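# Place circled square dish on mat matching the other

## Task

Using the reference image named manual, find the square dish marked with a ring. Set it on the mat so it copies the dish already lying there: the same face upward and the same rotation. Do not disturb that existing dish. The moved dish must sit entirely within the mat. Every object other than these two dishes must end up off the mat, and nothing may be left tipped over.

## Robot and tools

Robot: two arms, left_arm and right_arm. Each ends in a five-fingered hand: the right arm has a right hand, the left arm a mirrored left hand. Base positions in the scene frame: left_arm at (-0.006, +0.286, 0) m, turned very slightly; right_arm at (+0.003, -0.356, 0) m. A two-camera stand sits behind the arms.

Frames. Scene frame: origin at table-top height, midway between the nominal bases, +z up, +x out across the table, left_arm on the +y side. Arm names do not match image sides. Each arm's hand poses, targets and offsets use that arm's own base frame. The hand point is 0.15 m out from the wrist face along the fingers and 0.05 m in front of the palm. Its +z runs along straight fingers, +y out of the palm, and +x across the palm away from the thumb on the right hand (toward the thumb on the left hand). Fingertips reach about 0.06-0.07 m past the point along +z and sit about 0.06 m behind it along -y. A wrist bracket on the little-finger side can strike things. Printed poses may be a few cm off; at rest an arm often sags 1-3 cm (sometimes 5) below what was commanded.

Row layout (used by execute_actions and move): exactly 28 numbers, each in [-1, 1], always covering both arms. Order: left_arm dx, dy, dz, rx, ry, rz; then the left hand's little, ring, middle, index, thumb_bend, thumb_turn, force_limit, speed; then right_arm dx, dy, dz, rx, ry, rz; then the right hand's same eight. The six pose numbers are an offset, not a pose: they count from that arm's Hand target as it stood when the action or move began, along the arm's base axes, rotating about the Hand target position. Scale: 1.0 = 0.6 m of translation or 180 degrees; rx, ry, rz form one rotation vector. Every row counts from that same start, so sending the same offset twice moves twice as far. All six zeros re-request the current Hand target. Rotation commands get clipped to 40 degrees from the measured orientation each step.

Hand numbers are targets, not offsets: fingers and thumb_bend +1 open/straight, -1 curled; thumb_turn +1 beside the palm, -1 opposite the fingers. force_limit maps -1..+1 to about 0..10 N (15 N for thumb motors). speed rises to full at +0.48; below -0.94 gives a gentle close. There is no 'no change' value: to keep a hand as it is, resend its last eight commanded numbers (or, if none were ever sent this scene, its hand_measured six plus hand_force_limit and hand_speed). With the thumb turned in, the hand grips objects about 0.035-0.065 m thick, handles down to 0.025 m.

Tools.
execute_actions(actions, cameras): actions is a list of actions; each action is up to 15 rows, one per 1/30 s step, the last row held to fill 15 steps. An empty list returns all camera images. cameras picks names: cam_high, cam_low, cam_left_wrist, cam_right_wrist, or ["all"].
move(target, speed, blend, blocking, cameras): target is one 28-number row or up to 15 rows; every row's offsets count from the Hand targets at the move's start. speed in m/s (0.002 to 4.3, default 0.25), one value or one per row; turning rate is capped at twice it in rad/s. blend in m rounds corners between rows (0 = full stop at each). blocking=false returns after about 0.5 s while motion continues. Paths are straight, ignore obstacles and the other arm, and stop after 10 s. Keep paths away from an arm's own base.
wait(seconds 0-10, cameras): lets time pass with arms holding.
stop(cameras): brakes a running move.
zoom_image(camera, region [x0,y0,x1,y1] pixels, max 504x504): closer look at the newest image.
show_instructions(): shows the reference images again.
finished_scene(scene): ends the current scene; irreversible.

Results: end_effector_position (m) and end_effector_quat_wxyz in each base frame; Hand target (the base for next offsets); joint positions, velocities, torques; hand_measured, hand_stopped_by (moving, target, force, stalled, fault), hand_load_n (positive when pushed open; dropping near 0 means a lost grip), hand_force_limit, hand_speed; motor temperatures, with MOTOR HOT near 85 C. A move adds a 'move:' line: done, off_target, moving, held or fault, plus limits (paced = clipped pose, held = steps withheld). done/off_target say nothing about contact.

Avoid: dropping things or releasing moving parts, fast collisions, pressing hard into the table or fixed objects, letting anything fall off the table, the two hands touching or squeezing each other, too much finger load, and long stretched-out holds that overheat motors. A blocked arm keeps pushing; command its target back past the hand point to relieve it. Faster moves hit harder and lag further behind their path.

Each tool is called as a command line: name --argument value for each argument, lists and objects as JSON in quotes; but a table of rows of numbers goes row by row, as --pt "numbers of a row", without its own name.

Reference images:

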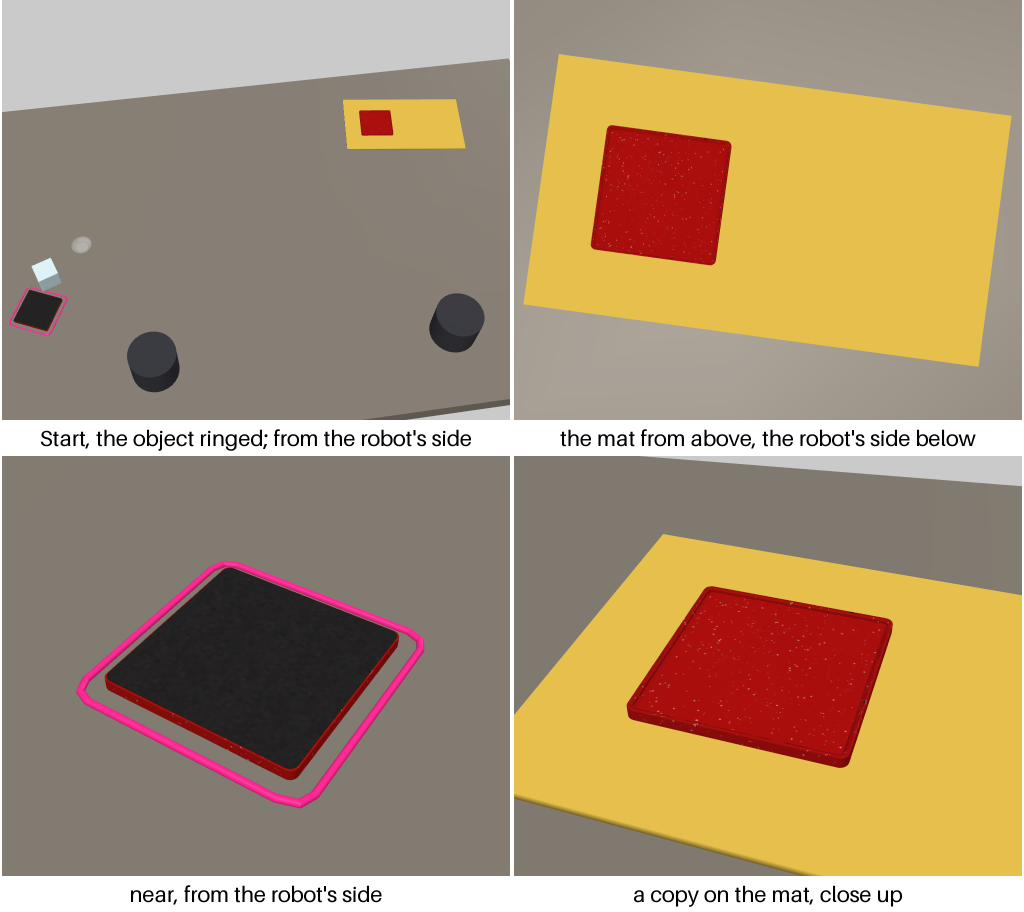

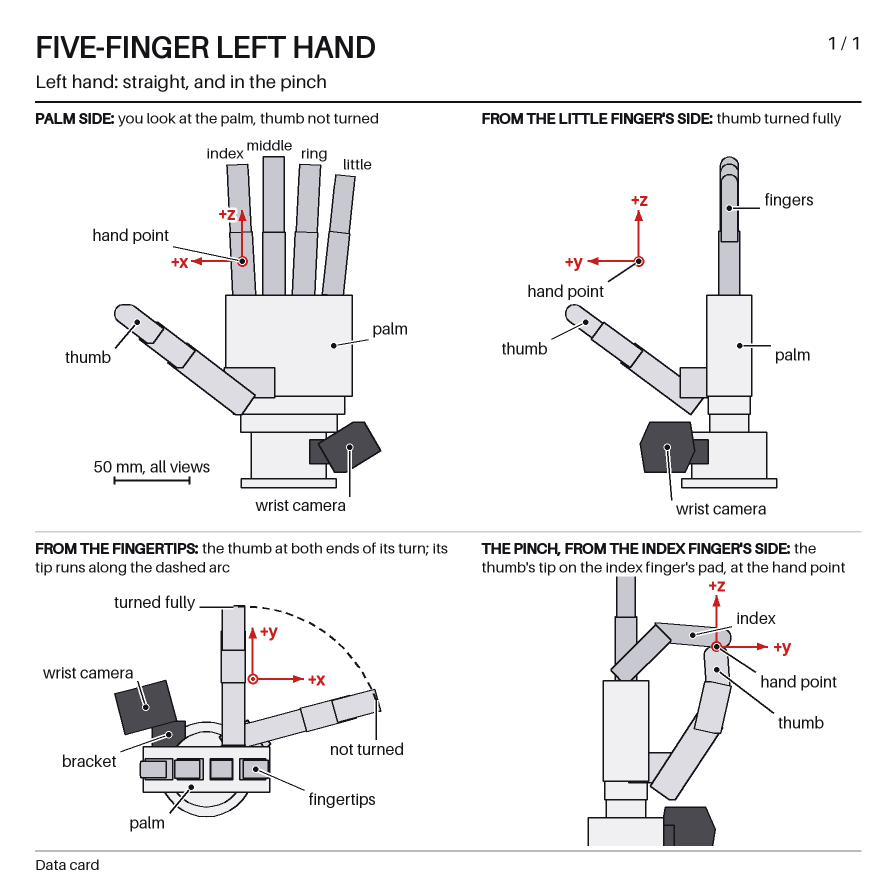

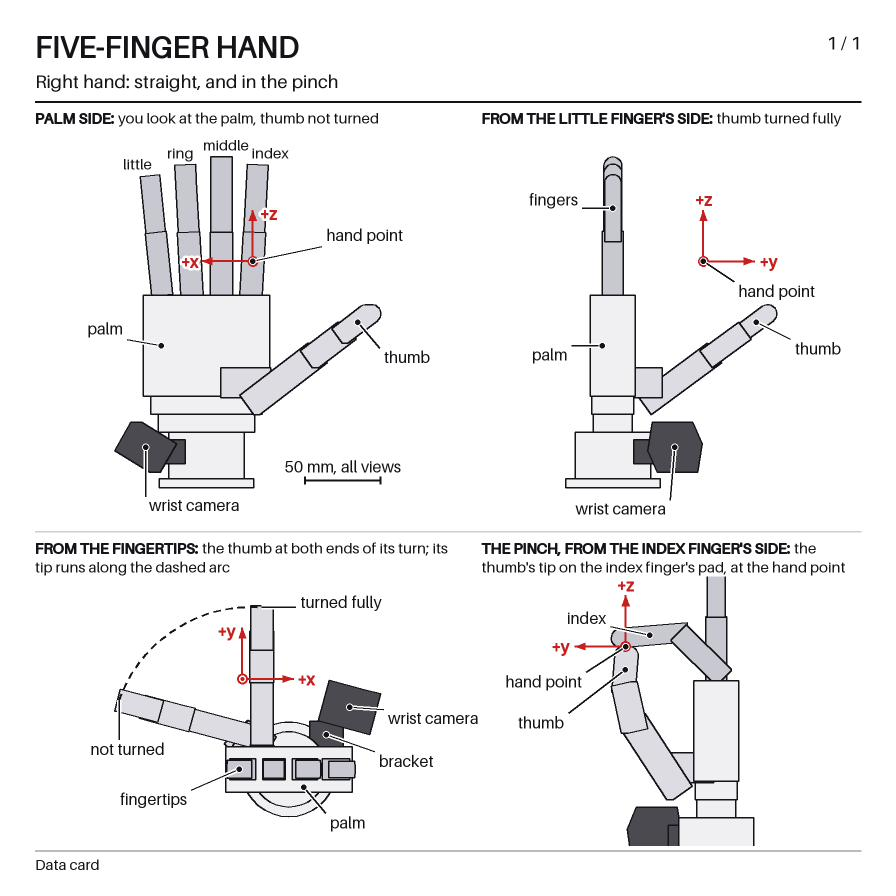

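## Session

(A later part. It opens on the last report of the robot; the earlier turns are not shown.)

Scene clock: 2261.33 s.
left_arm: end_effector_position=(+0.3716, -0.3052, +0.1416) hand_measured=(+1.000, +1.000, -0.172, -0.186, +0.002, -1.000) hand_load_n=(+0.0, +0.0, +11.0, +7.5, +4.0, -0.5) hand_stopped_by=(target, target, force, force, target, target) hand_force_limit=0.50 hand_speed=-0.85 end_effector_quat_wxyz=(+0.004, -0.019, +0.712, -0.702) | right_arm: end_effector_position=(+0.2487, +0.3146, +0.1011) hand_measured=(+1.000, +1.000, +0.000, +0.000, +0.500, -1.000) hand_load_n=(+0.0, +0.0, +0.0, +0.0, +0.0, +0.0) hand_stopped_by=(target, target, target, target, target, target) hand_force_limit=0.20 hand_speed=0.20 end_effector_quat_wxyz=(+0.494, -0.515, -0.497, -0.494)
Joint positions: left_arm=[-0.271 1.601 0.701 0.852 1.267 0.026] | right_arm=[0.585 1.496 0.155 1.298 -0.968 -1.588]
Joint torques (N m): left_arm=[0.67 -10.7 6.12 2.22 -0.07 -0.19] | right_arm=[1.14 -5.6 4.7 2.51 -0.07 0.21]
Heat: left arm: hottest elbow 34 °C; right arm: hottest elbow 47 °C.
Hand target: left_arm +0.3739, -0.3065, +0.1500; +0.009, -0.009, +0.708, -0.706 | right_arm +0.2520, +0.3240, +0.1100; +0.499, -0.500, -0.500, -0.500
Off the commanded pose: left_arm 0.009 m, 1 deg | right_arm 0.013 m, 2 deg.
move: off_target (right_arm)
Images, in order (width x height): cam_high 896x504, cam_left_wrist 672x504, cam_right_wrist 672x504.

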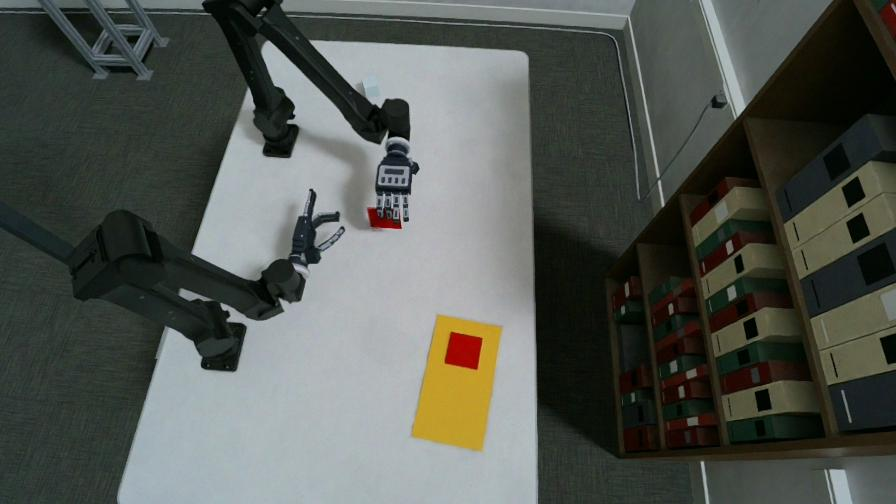

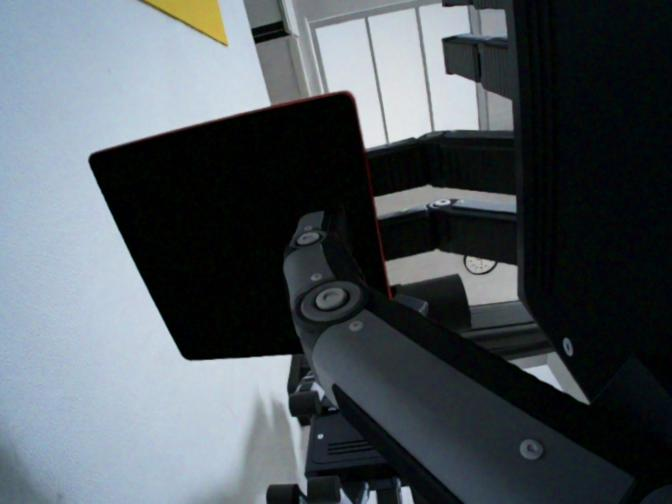

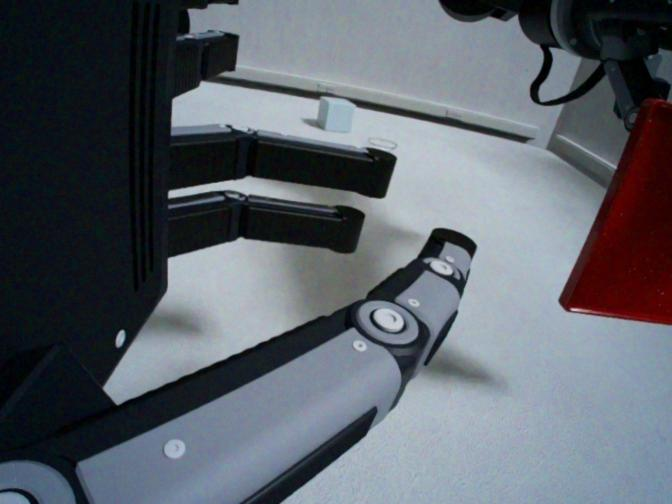

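move --pt "0 0 0 0 0 0 1 1 -0.62 -0.62 0.0 -1 0.5 -0.85 0.0 0.02 0.0 0 0 0 1 1 0 0 0.5 -1 0.2 0.2" --pt "0 0 0 0 0 0 1 1 -0.62 -0.62 0.0 -1 0.5 -0.85 0.085 0.02 0.0 0 0 0 1 1 0 0 0.5 -1 0.2 0.2" --speed '[0.1,0.12]' --blend '[0.005,0]' --cameras '["cam_high","cam_right_wrist"]'

zoom_image --camera "cam_high" --region '[320, 170, 420, 250]'

Scene clock: 2283.50 s.
left_arm: end_effector_position=(+0.3716, -0.3052, +0.1416) hand_measured=(+1.000, +1.000, -0.172, -0.186, +0.002, -1.000) hand_load_n=(+0.0, +0.0, +11.0, +8.0, +4.0, -0.5) hand_stopped_by=(target, target, force, force, target, target) hand_force_limit=0.50 hand_speed=-0.85 end_effector_quat_wxyz=(+0.004, -0.019, +0.712, -0.702) | right_arm: end_effector_position=(+0.2946, +0.3304, +0.1070) hand_measured=(+1.000, +1.000, +0.000, +0.000, +0.500, -1.000) hand_load_n=(+0.0, +0.0, +0.0, +0.0, +0.0, +0.5) hand_stopped_by=(target, target, target, target, target, target) hand_force_limit=0.20 hand_speed=0.20 end_effector_quat_wxyz=(+0.496, -0.503, -0.501, -0.500)
Joint positions: left_arm=[-0.271 1.601 0.701 0.852 1.267 0.026] | right_arm=[0.532 1.581 0.282 1.282 -1.032 -1.586]
Joint torques (N m): left_arm=[0.67 -10.7 6.13 2.24 -0.06 -0.2] | right_arm=[-0.21 -6.95 5.38 1.33 -0.12 0.21]
Heat: left arm: hottest elbow 34 °C; right arm: hottest elbow 44 °C.
Hand target: left_arm +0.3739, -0.3065, +0.1500; +0.009, -0.009, +0.708, -0.706 | right_arm +0.3030, +0.3360, +0.1100; +0.499, -0.500, -0.500, -0.500
Off the commanded pose: left_arm 0.009 m, 1 deg | right_arm 0.010 m, 1 deg.
move: done
Images, in order (width x height): cam_high 896x504, cam_right_wrist 672x504.

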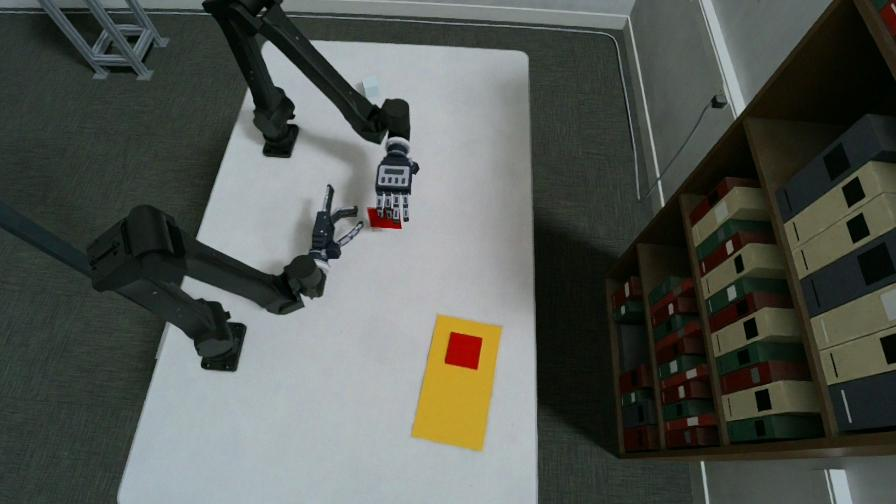

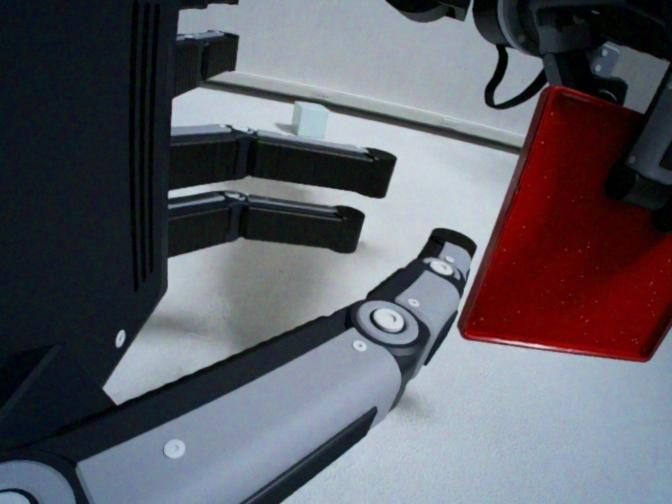

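Scaled by 5.040 from the camera's 896x504 image, which has a finer 1280x720 frame.

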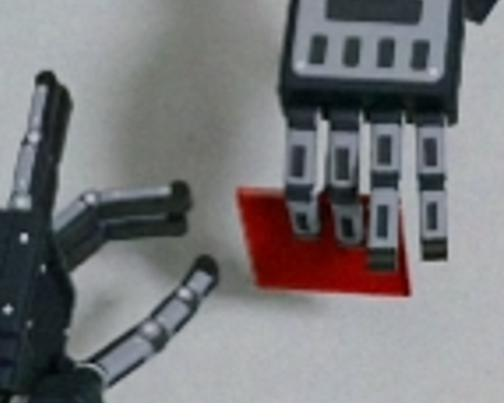

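move --pt "0 0 0 0 0 0 1 1 -0.62 -0.62 0.0 -1 0.5 -0.85 0.0 0.0 -0.022 0 0 0 1 1 0 0 0.5 -1 0.2 0.2" --pt "0 0 0 0 0 0 1 1 -0.62 -0.62 0.0 -1 0.5 -0.85 0.068 0.0 -0.022 0 0 0 1 1 0 0 0.5 -1 0.2 0.2" --speed '[0.1,0.1]' --blend '[0.005,0]' --cameras '["cam_high","cam_right_wrist","cam_left_wrist"]'

zoom_image --camera "cam_high" --region '[340, 180, 420, 245]'

Scene clock: 2311.10 s.
left_arm: end_effector_position=(+0.3716, -0.3052, +0.1416) hand_measured=(+1.000, +1.000, -0.172, -0.186, +0.002, -1.000) hand_load_n=(+0.0, +0.0, +11.0, +8.0, +4.0, -0.5) hand_stopped_by=(target, target, force, force, target, target) hand_force_limit=0.50 hand_speed=-0.85 end_effector_quat_wxyz=(+0.004, -0.019, +0.712, -0.702) | right_arm: end_effector_position=(+0.3327, +0.3335, +0.0939) hand_measured=(+1.000, +1.000, +0.000, +0.000, +0.500, -1.000) hand_load_n=(+0.0, +0.0, +0.0, +0.0, +0.0, +0.0) hand_stopped_by=(target, target, target, target, target, target) hand_force_limit=0.20 hand_speed=0.20 end_effector_quat_wxyz=(+0.499, -0.503, -0.502, -0.497)
Joint positions: left_arm=[-0.271 1.601 0.701 0.852 1.267 0.026] | right_arm=[0.474 1.694 0.379 1.295 -1.098 -1.586]
Joint torques (N m): left_arm=[0.67 -10.75 6.13 2.25 -0.06 -0.2] | right_arm=[-0.38 -8.35 5.09 1.48 -0.14 0.21]
Motor temperatures (°C): left_arm=[23 29 34 23 23 25] | right_arm=[23 24 42 22 25 26]
Heat: left arm: hottest elbow 34 °C; right arm: hottest elbow 42 °C.
Hand target: left_arm +0.3739, -0.3065, +0.1500; +0.009, -0.009, +0.708, -0.706 | right_arm +0.3438, +0.3360, +0.0968; +0.499, -0.500, -0.500, -0.500
Off the commanded pose: left_arm 0.009 m, 1 deg | right_arm 0.012 m, 1 deg.
move: off_target (right_arm)
Images, in order (width x height): cam_high 896x504, cam_left_wrist 672x504, cam_right_wrist 672x504.

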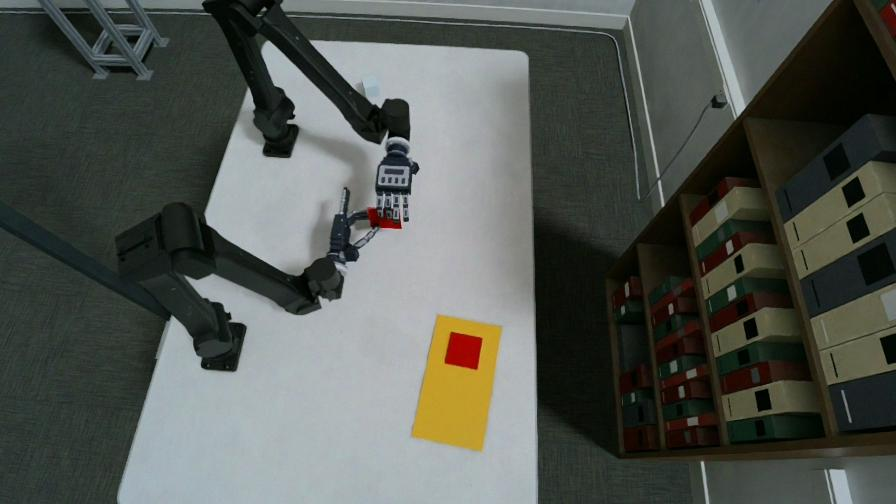

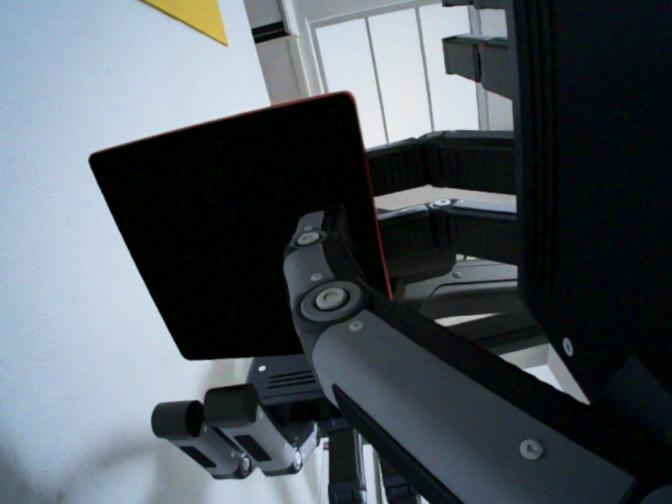

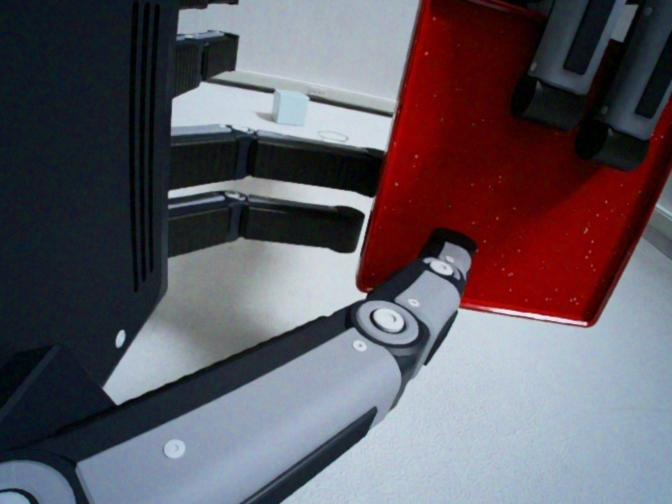

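Scaled by 6.300 from the camera's 896x504 image, which has a finer 1280x720 frame.

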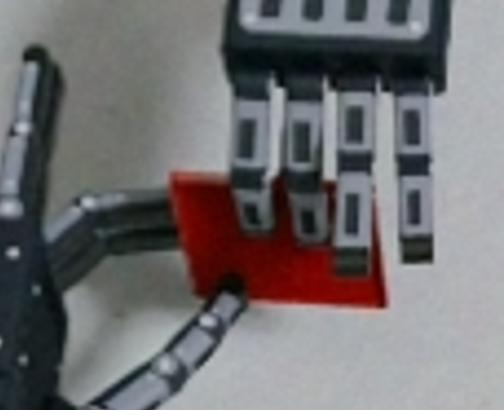

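move --target '[0,0,0,0,0,0,1,1,-0.62,-0.62,0.0,-1,0.5,-0.85,0.024,0.0,-0.004,0,0,0,1,1,0,0,0.5,-1,0.2,0.2]' --speed 0.08 --cameras '["cam_right_wrist"]'

zoom_image --camera "cam_right_wrist" --region '[170, 60, 570, 360]'

Scene clock: 2350.40 s.
left_arm: end_effector_position=(+0.3716, -0.3052, +0.1416) hand_measured=(+1.000, +1.000, -0.172, -0.186, +0.002, -1.000) hand_load_n=(+0.0, +0.0, +11.0, +8.0, +4.0, -0.5) hand_stopped_by=(target, target, force, force, target, target) hand_force_limit=0.50 hand_speed=-0.85 end_effector_quat_wxyz=(+0.004, -0.019, +0.712, -0.702) | right_arm: end_effector_position=(+0.3452, +0.3360, +0.0930) hand_measured=(+1.000, +1.000, +0.000, +0.000, +0.500, -1.000) hand_load_n=(+0.0, +0.0, +0.0, +0.0, +0.0, +0.5) hand_stopped_by=(target, target, target, target, target, target) hand_force_limit=0.20 hand_speed=0.20 end_effector_quat_wxyz=(+0.500, -0.499, -0.504, -0.497)
Joint positions: left_arm=[-0.271 1.601 0.701 0.852 1.267 0.026] | right_arm=[0.46 1.72 0.414 1.292 -1.118 -1.586]
Joint torques (N m): left_arm=[0.62 -10.7 6.13 2.24 -0.07 -0.19] | right_arm=[-0.5 -8.7 5.23 1.26 -0.14 0.21]
Heat: left arm: hottest elbow 34 °C; right arm: hottest elbow 40 °C.
Hand target: left_arm +0.3739, -0.3065, +0.1500; +0.009, -0.009, +0.708, -0.706 | right_arm +0.3582, +0.3360, +0.0944; +0.499, -0.500, -0.500, -0.500
Off the commanded pose: left_arm 0.009 m, 1 deg | right_arm 0.013 m, 1 deg.
move: off_target (right_arm)
Images, in order (width x height): cam_right_wrist 672x504.

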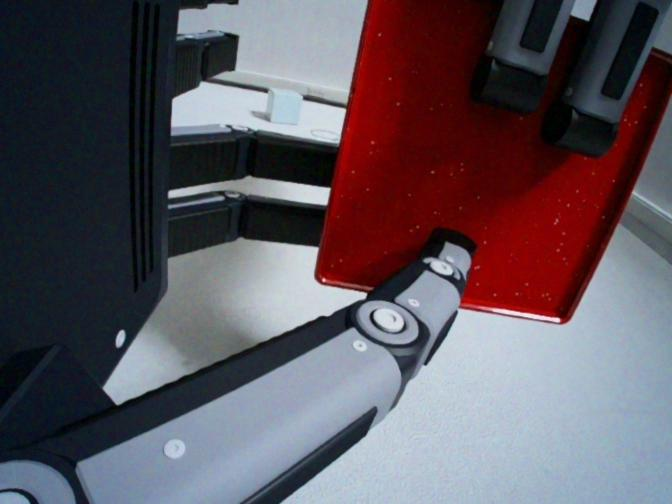

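Scaled by 1.260 from the camera's 672x504 image, which has a finer 960x720 frame.

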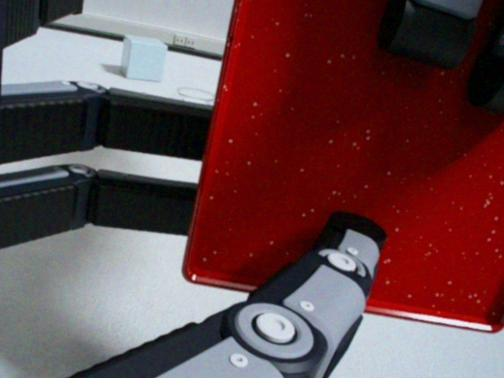

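move --target '[0,0,0,0,0,0,1,1,-0.62,-0.62,0.0,-1,0.5,-0.85,0.0,0.0,0.0,0,0,0,1,1,-0.6,-0.6,-0.1,-1,0.1,-0.85]' --speed 0.08 --cameras '["cam_right_wrist","cam_left_wrist","cam_high"]'

zoom_image --camera "cam_high" --region '[340, 180, 420, 245]'

Scene clock: 2367.47 s.
left_arm: end_effector_position=(+0.3713, -0.3052, +0.1418) hand_measured=(+1.000, +1.000, -0.172, -0.186, +0.002, -1.000) hand_load_n=(+0.0, +0.0, +9.5, +8.5, +4.0, -0.5) hand_stopped_by=(target, target, force, force, target, target) hand_force_limit=0.50 hand_speed=-0.85 end_effector_quat_wxyz=(+0.003, -0.020, +0.712, -0.702) | right_arm: end_effector_position=(+0.3462, +0.3349, +0.0924) hand_measured=(+1.000, +1.000, -0.248, -0.290, +0.356, -1.000) hand_load_n=(+0.0, +0.0, +4.5, +6.5, +8.5, +0.5) hand_stopped_by=(target, target, force, force, force, target) hand_force_limit=0.10 hand_speed=-0.85 end_effector_quat_wxyz=(+0.499, -0.500, -0.503, -0.497)
Joint positions: left_arm=[-0.271 1.601 0.701 0.852 1.267 0.021] | right_arm=[0.457 1.722 0.414 1.292 -1.118 -1.586]
Joint torques (N m): left_arm=[0.67 -10.7 6.13 2.24 -0.08 -0.17] | right_arm=[-0.21 -8.76 5.16 1.26 -0.11 0.2]
Heat: left arm: hottest elbow 34 °C; right arm: hottest elbow 40 °C.
Hand target: left_arm +0.3739, -0.3065, +0.1500; +0.009, -0.009, +0.708, -0.706 | right_arm +0.3582, +0.3360, +0.0944; +0.499, -0.500, -0.500, -0.500
Off the commanded pose: left_arm 0.009 m, 2 deg | right_arm 0.012 m, 0 deg.
move: off_target (right_arm)
Images, in order (width x height): cam_high 896x504, cam_left_wrist 672x504, cam_right_wrist 672x504.

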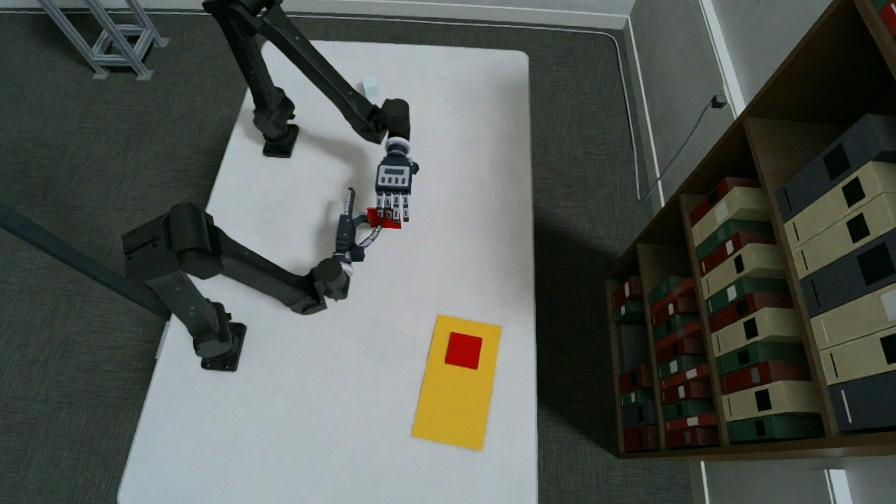

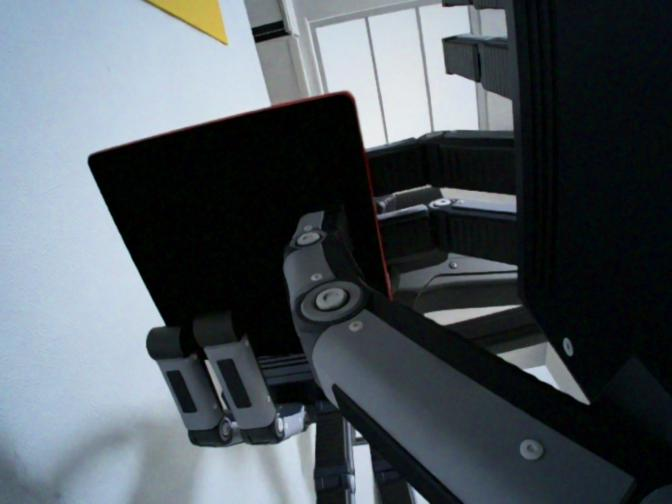

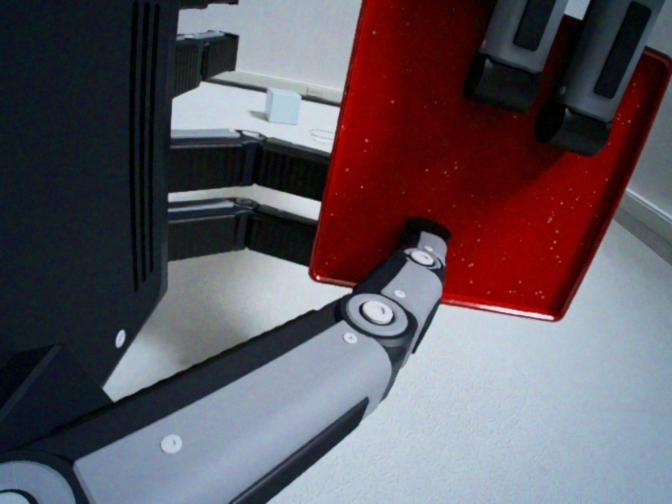

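Scaled by 6.300 from the camera's 896x504 image, which has a finer 1280x720 frame.

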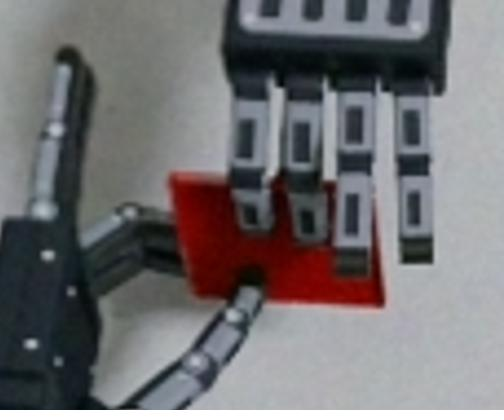

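move --pt "0 0 0 0 0 0 1 1 0.3 0.3 0.15 -1 0.5 -0.5 0.0 0.0 0.0 0 0 0 1 1 -0.6 -0.6 -0.1 -1 0.1 -0.85" --pt "0 0.0 0.18 0 0 0 1 1 0.3 0.3 0.15 -1 0.5 -0.5 0.0 0.0 0.0 0 0 0 1 1 -0.6 -0.6 -0.1 -1 0.1 -0.85" --speed '[0.1,0.1]' --cameras '["cam_right_wrist","cam_left_wrist","cam_high"]'

Scene clock: 2393.20 s.
left_arm: end_effector_position=(+0.3629, -0.3021, +0.2295) hand_measured=(+1.000, +1.000, +0.300, +0.300, +0.150, -1.000) hand_load_n=(+0.0, +0.0, +0.0, +0.0, +0.0, +0.0) hand_stopped_by=(target, target, target, target, target, target) hand_force_limit=0.50 hand_speed=-0.50 end_effector_quat_wxyz=(-0.015, -0.040, +0.713, -0.700) | right_arm: end_effector_position=(+0.3462, +0.3342, +0.0890) hand_measured=(+1.000, +1.000, -0.248, -0.290, +0.354, -1.000) hand_load_n=(+0.0, +0.5, +3.5, +0.0, +3.0, +2.5) hand_stopped_by=(target, target, force, force, force, target) hand_force_limit=0.10 hand_speed=-0.85 end_effector_quat_wxyz=(+0.501, -0.505, -0.500, -0.493)
Joint positions: left_arm=[-0.268 1.386 0.776 0.543 1.267 -0.013] | right_arm=[0.456 1.726 0.414 1.287 -1.118 -1.58]
Joint torques (N m): left_arm=[0.73 -10.4 11.11 0.79 -0.05 0.02] | right_arm=[-0.32 -9.35 5.09 1.48 -0.1 0.15]
Heat: left arm: hottest elbow 34 °C; right arm: hottest elbow 39 °C.
Hand target: left_arm +0.3739, -0.3065, +0.2580; +0.009, -0.009, +0.708, -0.706 | right_arm +0.3582, +0.3360, +0.0944; +0.499, -0.500, -0.500, -0.500
Off the commanded pose: left_arm 0.031 m, 5 deg | right_arm 0.013 m, 1 deg.
move: off_target (left_arm, right_arm)
Images, in order (width x height): cam_high 896x504, cam_left_wrist 672x504, cam_right_wrist 672x504.

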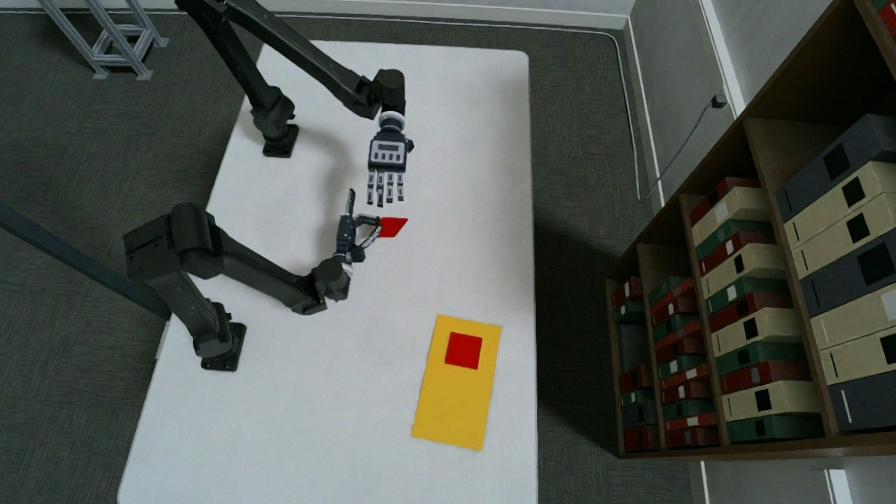

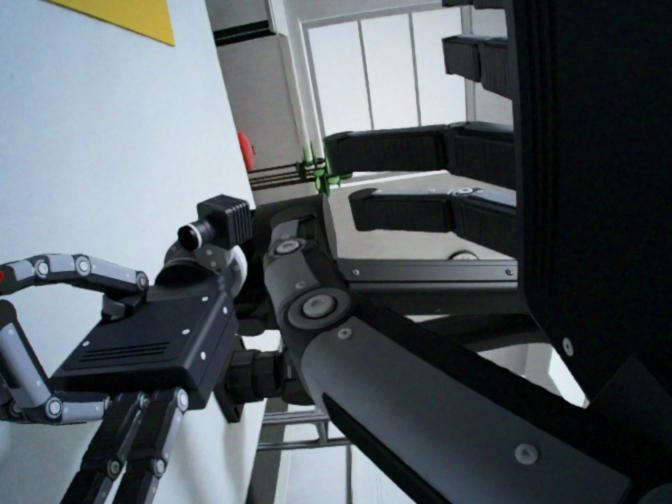

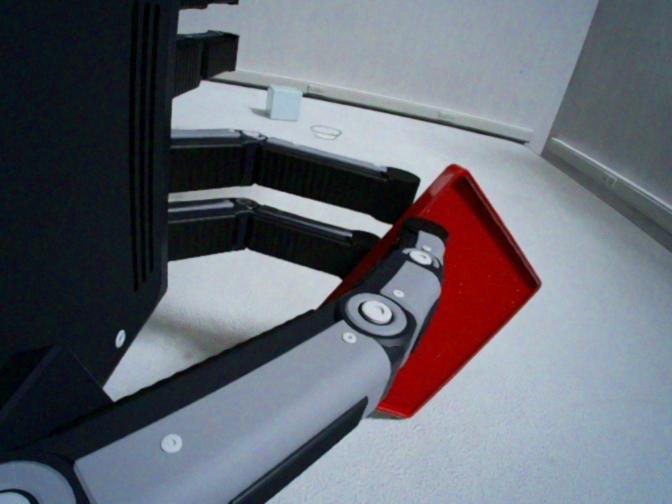

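zoom_image --camera "cam_right_wrist" --region '[280, 120, 600, 440]'

zoom_image --camera "cam_high" --region '[320, 170, 430, 260]'

Scaled by 1.575 from the camera's 672x504 image, which has a finer 960x720 frame.

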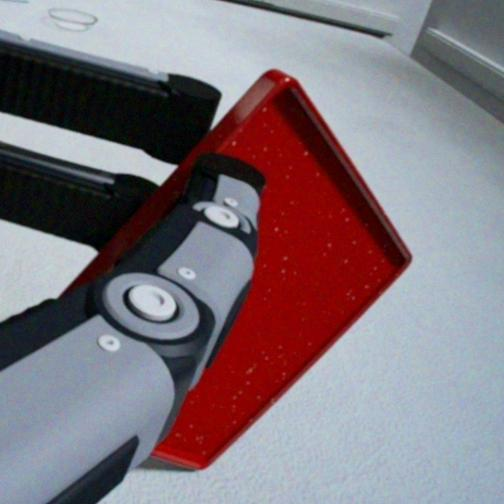

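Scaled by 4.582 from the camera's 896x504 image, which has a finer 1280x720 frame.

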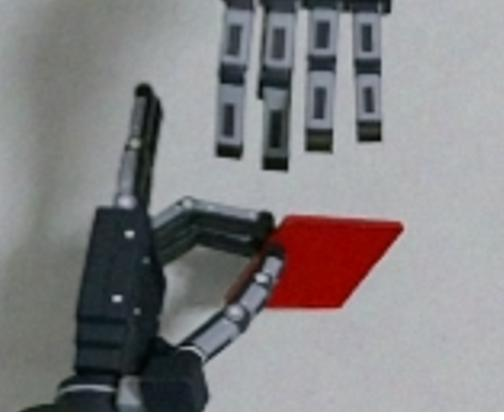

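move --target '[0,0,0,0,0,0,1,1,0.3,0.3,0.15,-1,0.5,-0.5,0.0,0.0,0.0,0,0,0,1,1,-0.66,-0.6,-0.16,-1,0.5,-0.85]' --speed 0.1 --cameras '["cam_right_wrist","cam_low"]'

zoom_image --camera "cam_low" --region '[420, 160, 580, 260]'

Scene clock: 2430.07 s.
left_arm: end_effector_position=(+0.3629, -0.3021, +0.2295) hand_measured=(+1.000, +1.000, +0.300, +0.300, +0.150, -1.000) hand_load_n=(+0.0, +0.0, +0.0, +0.0, +0.0, +0.0) hand_stopped_by=(target, target, target, target, target, target) hand_force_limit=0.50 hand_speed=-0.50 end_effector_quat_wxyz=(-0.015, -0.040, +0.713, -0.700) | right_arm: end_effector_position=(+0.3459, +0.3343, +0.0890) hand_measured=(+1.000, +1.000, -0.258, -0.290, +0.334, -1.000) hand_load_n=(+0.0, +0.0, +11.5, +1.5, +11.5, +3.0) hand_stopped_by=(target, target, force, force, force, target) hand_force_limit=0.50 hand_speed=-0.85 end_effector_quat_wxyz=(+0.502, -0.505, -0.501, -0.493)
Joint positions: left_arm=[-0.268 1.386 0.776 0.543 1.267 -0.013] | right_arm=[0.456 1.726 0.414 1.287 -1.119 -1.58]
Joint torques (N m): left_arm=[0.67 -10.46 11.1 0.76 -0.05 0.02] | right_arm=[-0.26 -9.23 5.07 1.48 -0.11 0.15]
Heat: left arm: hottest elbow 35 °C; right arm: hottest elbow 38 °C.
Hand target: left_arm +0.3739, -0.3065, +0.2580; +0.009, -0.009, +0.708, -0.706 | right_arm +0.3582, +0.3360, +0.0944; +0.499, -0.500, -0.500, -0.500
Off the commanded pose: left_arm 0.031 m, 5 deg | right_arm 0.014 m, 1 deg.
move: off_target (left_arm, right_arm)
Images, in order (width x height): cam_low 896x504, cam_right_wrist 672x504.

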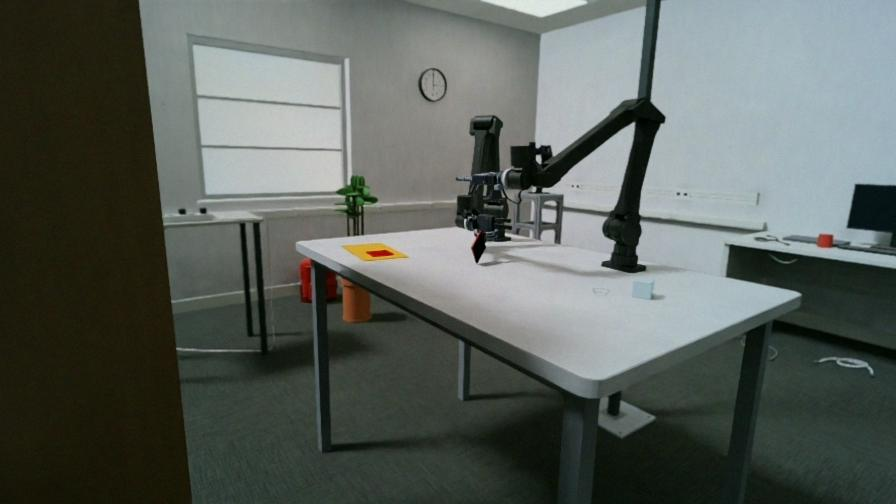

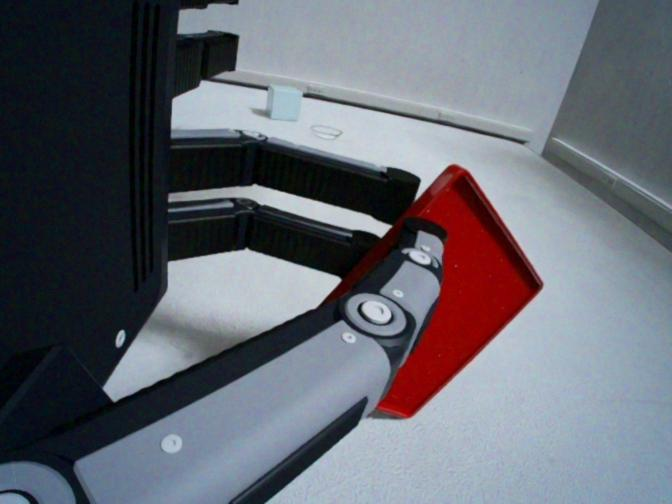

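Scaled by 3.150 from the camera's 896x504 image, which has a finer 1280x720 frame.

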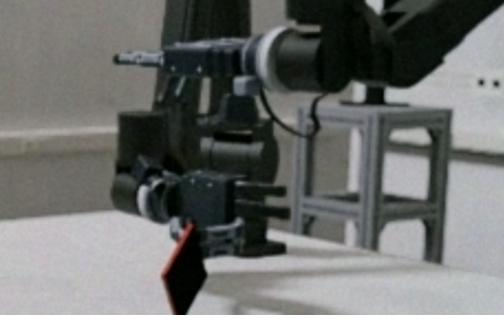

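move --pt "0 0.25 0.083 0 0 0 1 1 0.3 0.3 0.15 -1 0.5 -0.5 0.0 0.0 0.03 0 0 0 0 0 -0.66 -0.6 -0.16 -1 0.5 -0.85" --pt "0 0.25 0.083 0 0 0 1 1 0.3 0.3 0.15 -1 0.5 -0.5 -0.0203 -0.0767 0.176 0 0 0 0 0 -0.66 -0.6 -0.16 -1 0.5 -0.85" --pt "0 0.25 0.083 0 0 0 1 1 0.3 0.3 0.15 -1 0.5 -0.5 0.0647 -0.3 0.2593 -0.1848 0.1545 -0.2409 0 0 -0.66 -0.6 -0.16 -1 0.5 -0.85" --speed '[0.2,0.15,0.2]' --blend '[0.01,0.03,0]' --cameras '["cam_right_wrist","cam_high"]'

Scene clock: 2654.70 s.
left_arm: end_effector_position=(+0.3660, -0.1589, +0.2834) hand_measured=(+1.000, +1.000, +0.300, +0.300, +0.150, -1.000) hand_load_n=(+0.0, -0.5, +0.0, +0.0, +0.0, +0.0) hand_stopped_by=(target, target, target, target, target, target) hand_force_limit=0.50 hand_speed=-0.50 end_effector_quat_wxyz=(+0.015, -0.057, +0.705, -0.707) | right_arm: end_effector_position=(+0.3802, +0.1438, +0.2099) hand_measured=(+0.000, +0.000, -0.258, -0.290, +0.334, -1.000) hand_load_n=(+0.0, +0.0, +10.5, +3.0, +10.5, +3.0) hand_stopped_by=(target, target, force, force, force, target) hand_force_limit=0.50 hand_speed=-0.85 end_effector_quat_wxyz=(-0.222, +0.880, +0.266, +0.326)
Joint positions: left_arm=[0.1 1.247 0.788 0.455 1.569 -0.056] | right_arm=[0.318 0.963 0.841 -0.726 -0.405 -1.684]
Joint torques (N m): left_arm=[1.49 -8.41 11.19 0.87 -0.08 -0.17] | right_arm=[1.32 -5.6 16.05 1.4 -0.1 0.17]
Motor temperatures (°C): left_arm=[23 29 39 23 23 25] | right_arm=[23 25 37 22 24 26]
Heat: left arm: hottest elbow 39 °C; right arm: hottest elbow 37 °C.
Hand target: left_arm +0.3739, -0.1565, +0.3078; +0.009, -0.009, +0.708, -0.706 | right_arm +0.3970, +0.1560, +0.2500; -0.227, +0.865, +0.273, +0.356
Off the commanded pose: left_arm 0.026 m, 5 deg | right_arm 0.045 m, 4 deg.
joint sent to its limit (left arm) — joint 5 (wrist yaw), upper limit. The joint targets are off in position and orientation.
move: off_target (left_arm, right_arm)
Images, in order (width x height): cam_high 896x504, cam_right_wrist 672x504.

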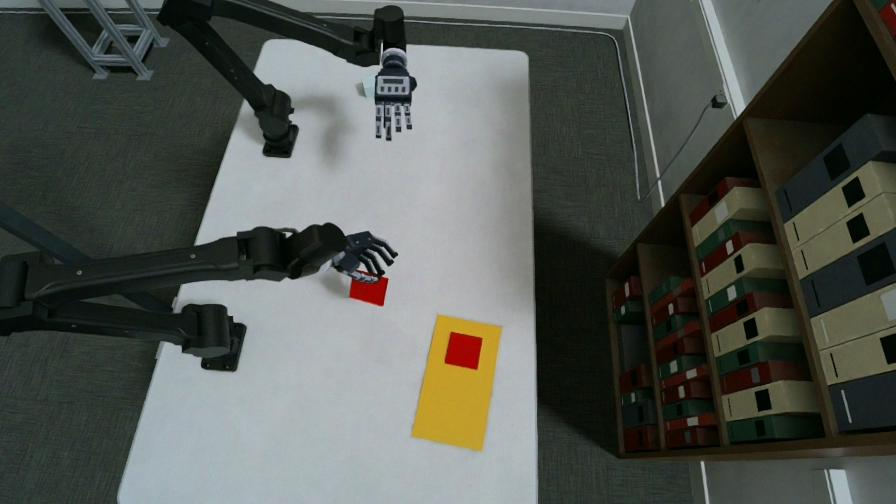

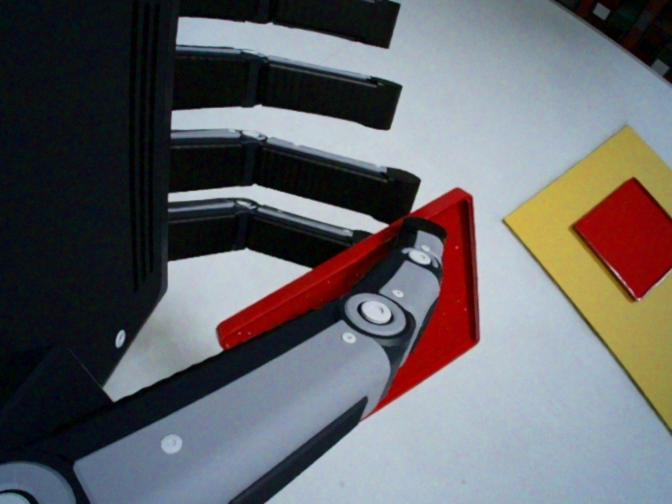

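execute_actions --actions '[]' --cameras '["cam_high", "cam_right_wrist"]'

Scene clock: 2695.83 s.
left_arm: end_effector_position=(+0.3660, -0.1589, +0.2834) hand_measured=(+1.000, +1.000, +0.300, +0.300, +0.150, -1.000) hand_load_n=(+0.5, +0.0, +0.0, +0.0, +0.0, +0.5) hand_stopped_by=(target, target, target, target, target, target) hand_force_limit=0.50 hand_speed=-0.50 end_effector_quat_wxyz=(+0.015, -0.057, +0.705, -0.707) | right_arm: end_effector_position=(+0.3802, +0.1438, +0.2099) hand_measured=(+0.000, +0.000, -0.258, -0.290, +0.334, -1.000) hand_load_n=(+0.0, +0.0, +10.0, +2.5, +10.5, +2.5) hand_stopped_by=(target, target, force, force, force, target) hand_force_limit=0.50 hand_speed=-0.85 end_effector_quat_wxyz=(-0.222, +0.880, +0.266, +0.326)
Joint positions: left_arm=[0.1 1.247 0.788 0.455 1.569 -0.056] | right_arm=[0.318 0.963 0.841 -0.726 -0.405 -1.684]
Joint velocities: within noise
Joint torques (N m): left_arm=[1.49 -8.35 11.19 0.87 -0.09 -0.17] | right_arm=[1.32 -5.71 16.09 1.35 -0.1 0.17]
Motor temperatures (°C): left_arm=[23 29 40 23 23 25] | right_arm=[23 25 43 22 24 26]
Heat: left arm: hottest elbow 40 °C; right arm: hottest elbow 43 °C.
Hand target: left_arm +0.3739, -0.1565, +0.3078; +0.009, -0.009, +0.708, -0.706 | right_arm +0.3970, +0.1560, +0.2500; -0.227, +0.865, +0.273, +0.356
Off the commanded pose: left_arm 0.026 m, 5 deg | right_arm 0.045 m, 4 deg.
Images, in order (width x height): cam_high 896x504, cam_right_wrist 672x504.

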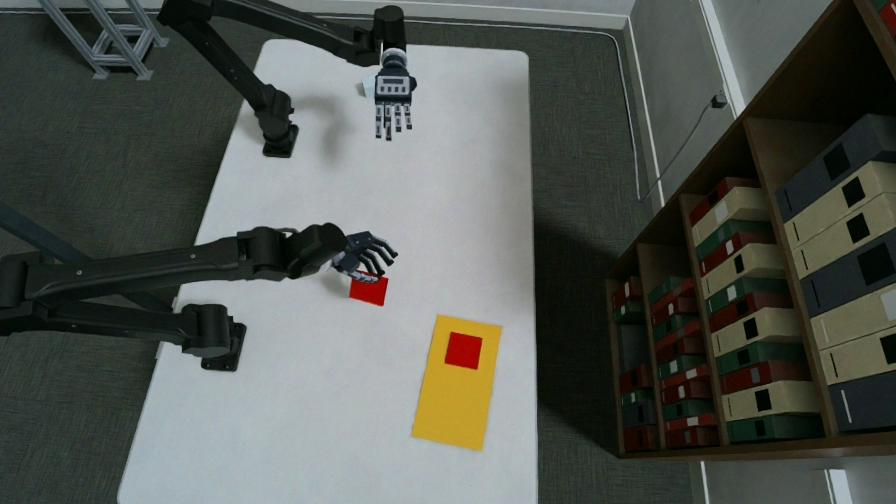

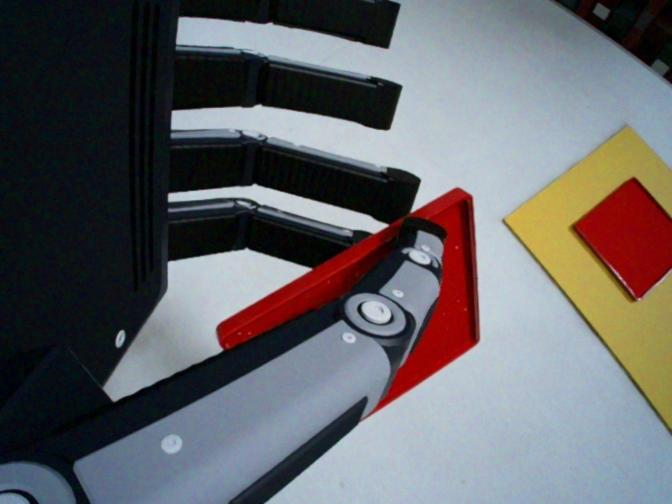

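zoom_image --camera "cam_high" --region '[310, 210, 430, 330]'

Scaled by 4.200 from the camera's 896x504 image, which has a finer 1280x720 frame.

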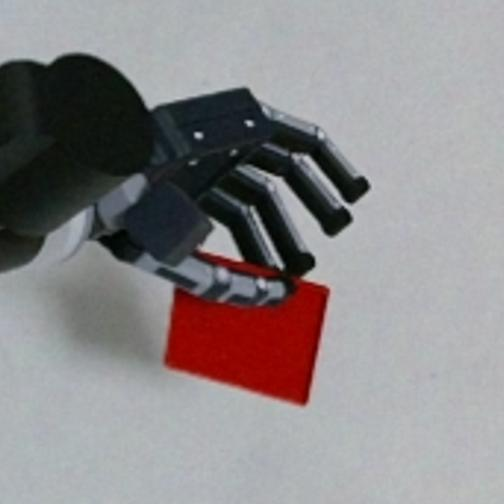

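move --pt "0 0 0 0 0 0 1 1 0.3 0.3 0.15 -1 0.5 -0.5 0.3133 -0.41 -0.15 -0.0616 0.1792 -0.4394 -0.7 -0.7 -0.66 -0.6 -0.16 -1 0.5 -0.85" --speed 0.2 --cameras '["cam_high", "cam_right_wrist"]'

Scene clock: 2995.47 s.
left_arm: end_effector_position=(+0.3660, -0.1589, +0.2834) hand_measured=(+1.000, +1.000, +0.300, +0.300, +0.150, -1.000) hand_load_n=(+0.0, +0.0, +0.0, +0.0, +0.0, +0.0) hand_stopped_by=(target, target, target, target, target, target) hand_force_limit=0.50 hand_speed=-0.50 end_effector_quat_wxyz=(+0.015, -0.057, +0.705, -0.707) | right_arm: end_effector_position=(+0.5660, -0.0869, +0.1393) hand_measured=(-0.700, -0.700, -0.258, -0.290, +0.334, -1.000) hand_load_n=(+0.0, +0.0, +9.0, +4.5, +12.0, +3.5) hand_stopped_by=(target, target, force, force, force, target) hand_force_limit=0.50 hand_speed=-0.85 end_effector_quat_wxyz=(+0.067, +0.920, -0.363, +0.132)
Joint positions: left_arm=[0.1 1.247 0.788 0.455 1.569 -0.056] | right_arm=[-0.034 1.875 1.7 -1.187 0.215 -0.876]
Joint torques (N m): left_arm=[1.49 -8.41 11.19 0.87 -0.08 -0.17] | right_arm=[-0.32 -17.67 14.19 0.29 0.38 0.21]
Motor temperatures (°C): left_arm=[23 29 41 22 23 25] | right_arm=[23 25 56 22 24 26]
Heat: left arm: hottest elbow 41 °C; right arm: hottest elbow 56 °C.
Hand target: left_arm +0.3739, -0.1565, +0.3078; +0.009, -0.009, +0.708, -0.706 | right_arm +0.5850, -0.0900, +0.1600; +0.064, +0.914, -0.370, +0.157
Off the commanded pose: left_arm 0.026 m, 5 deg | right_arm 0.028 m, 3 deg.
joint sent to its limit (left arm) — joint 5 (wrist yaw), upper limit. The joint targets are off in position and orientation.
move: off_target (left_arm, right_arm)
Images, in order (width x height): cam_high 896x504, cam_right_wrist 672x504.

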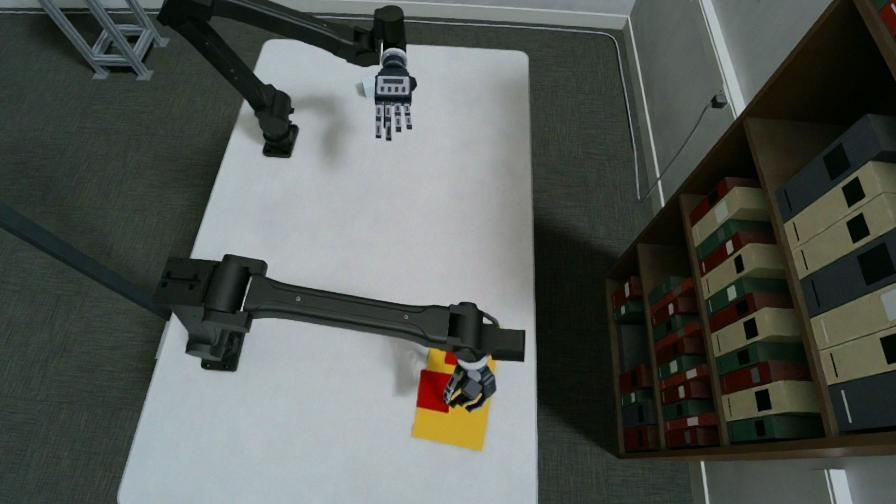

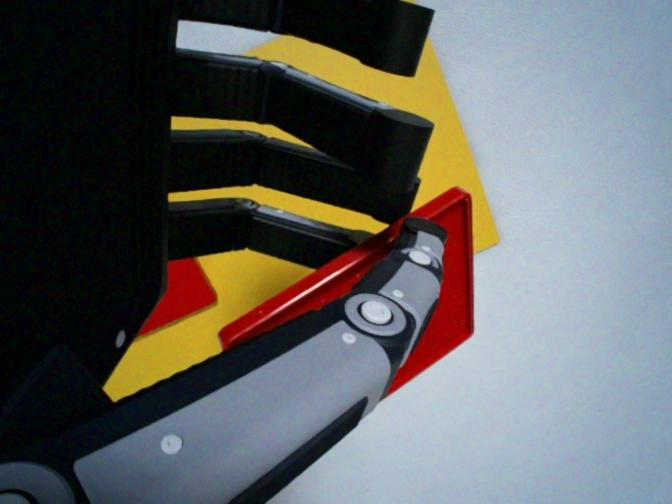

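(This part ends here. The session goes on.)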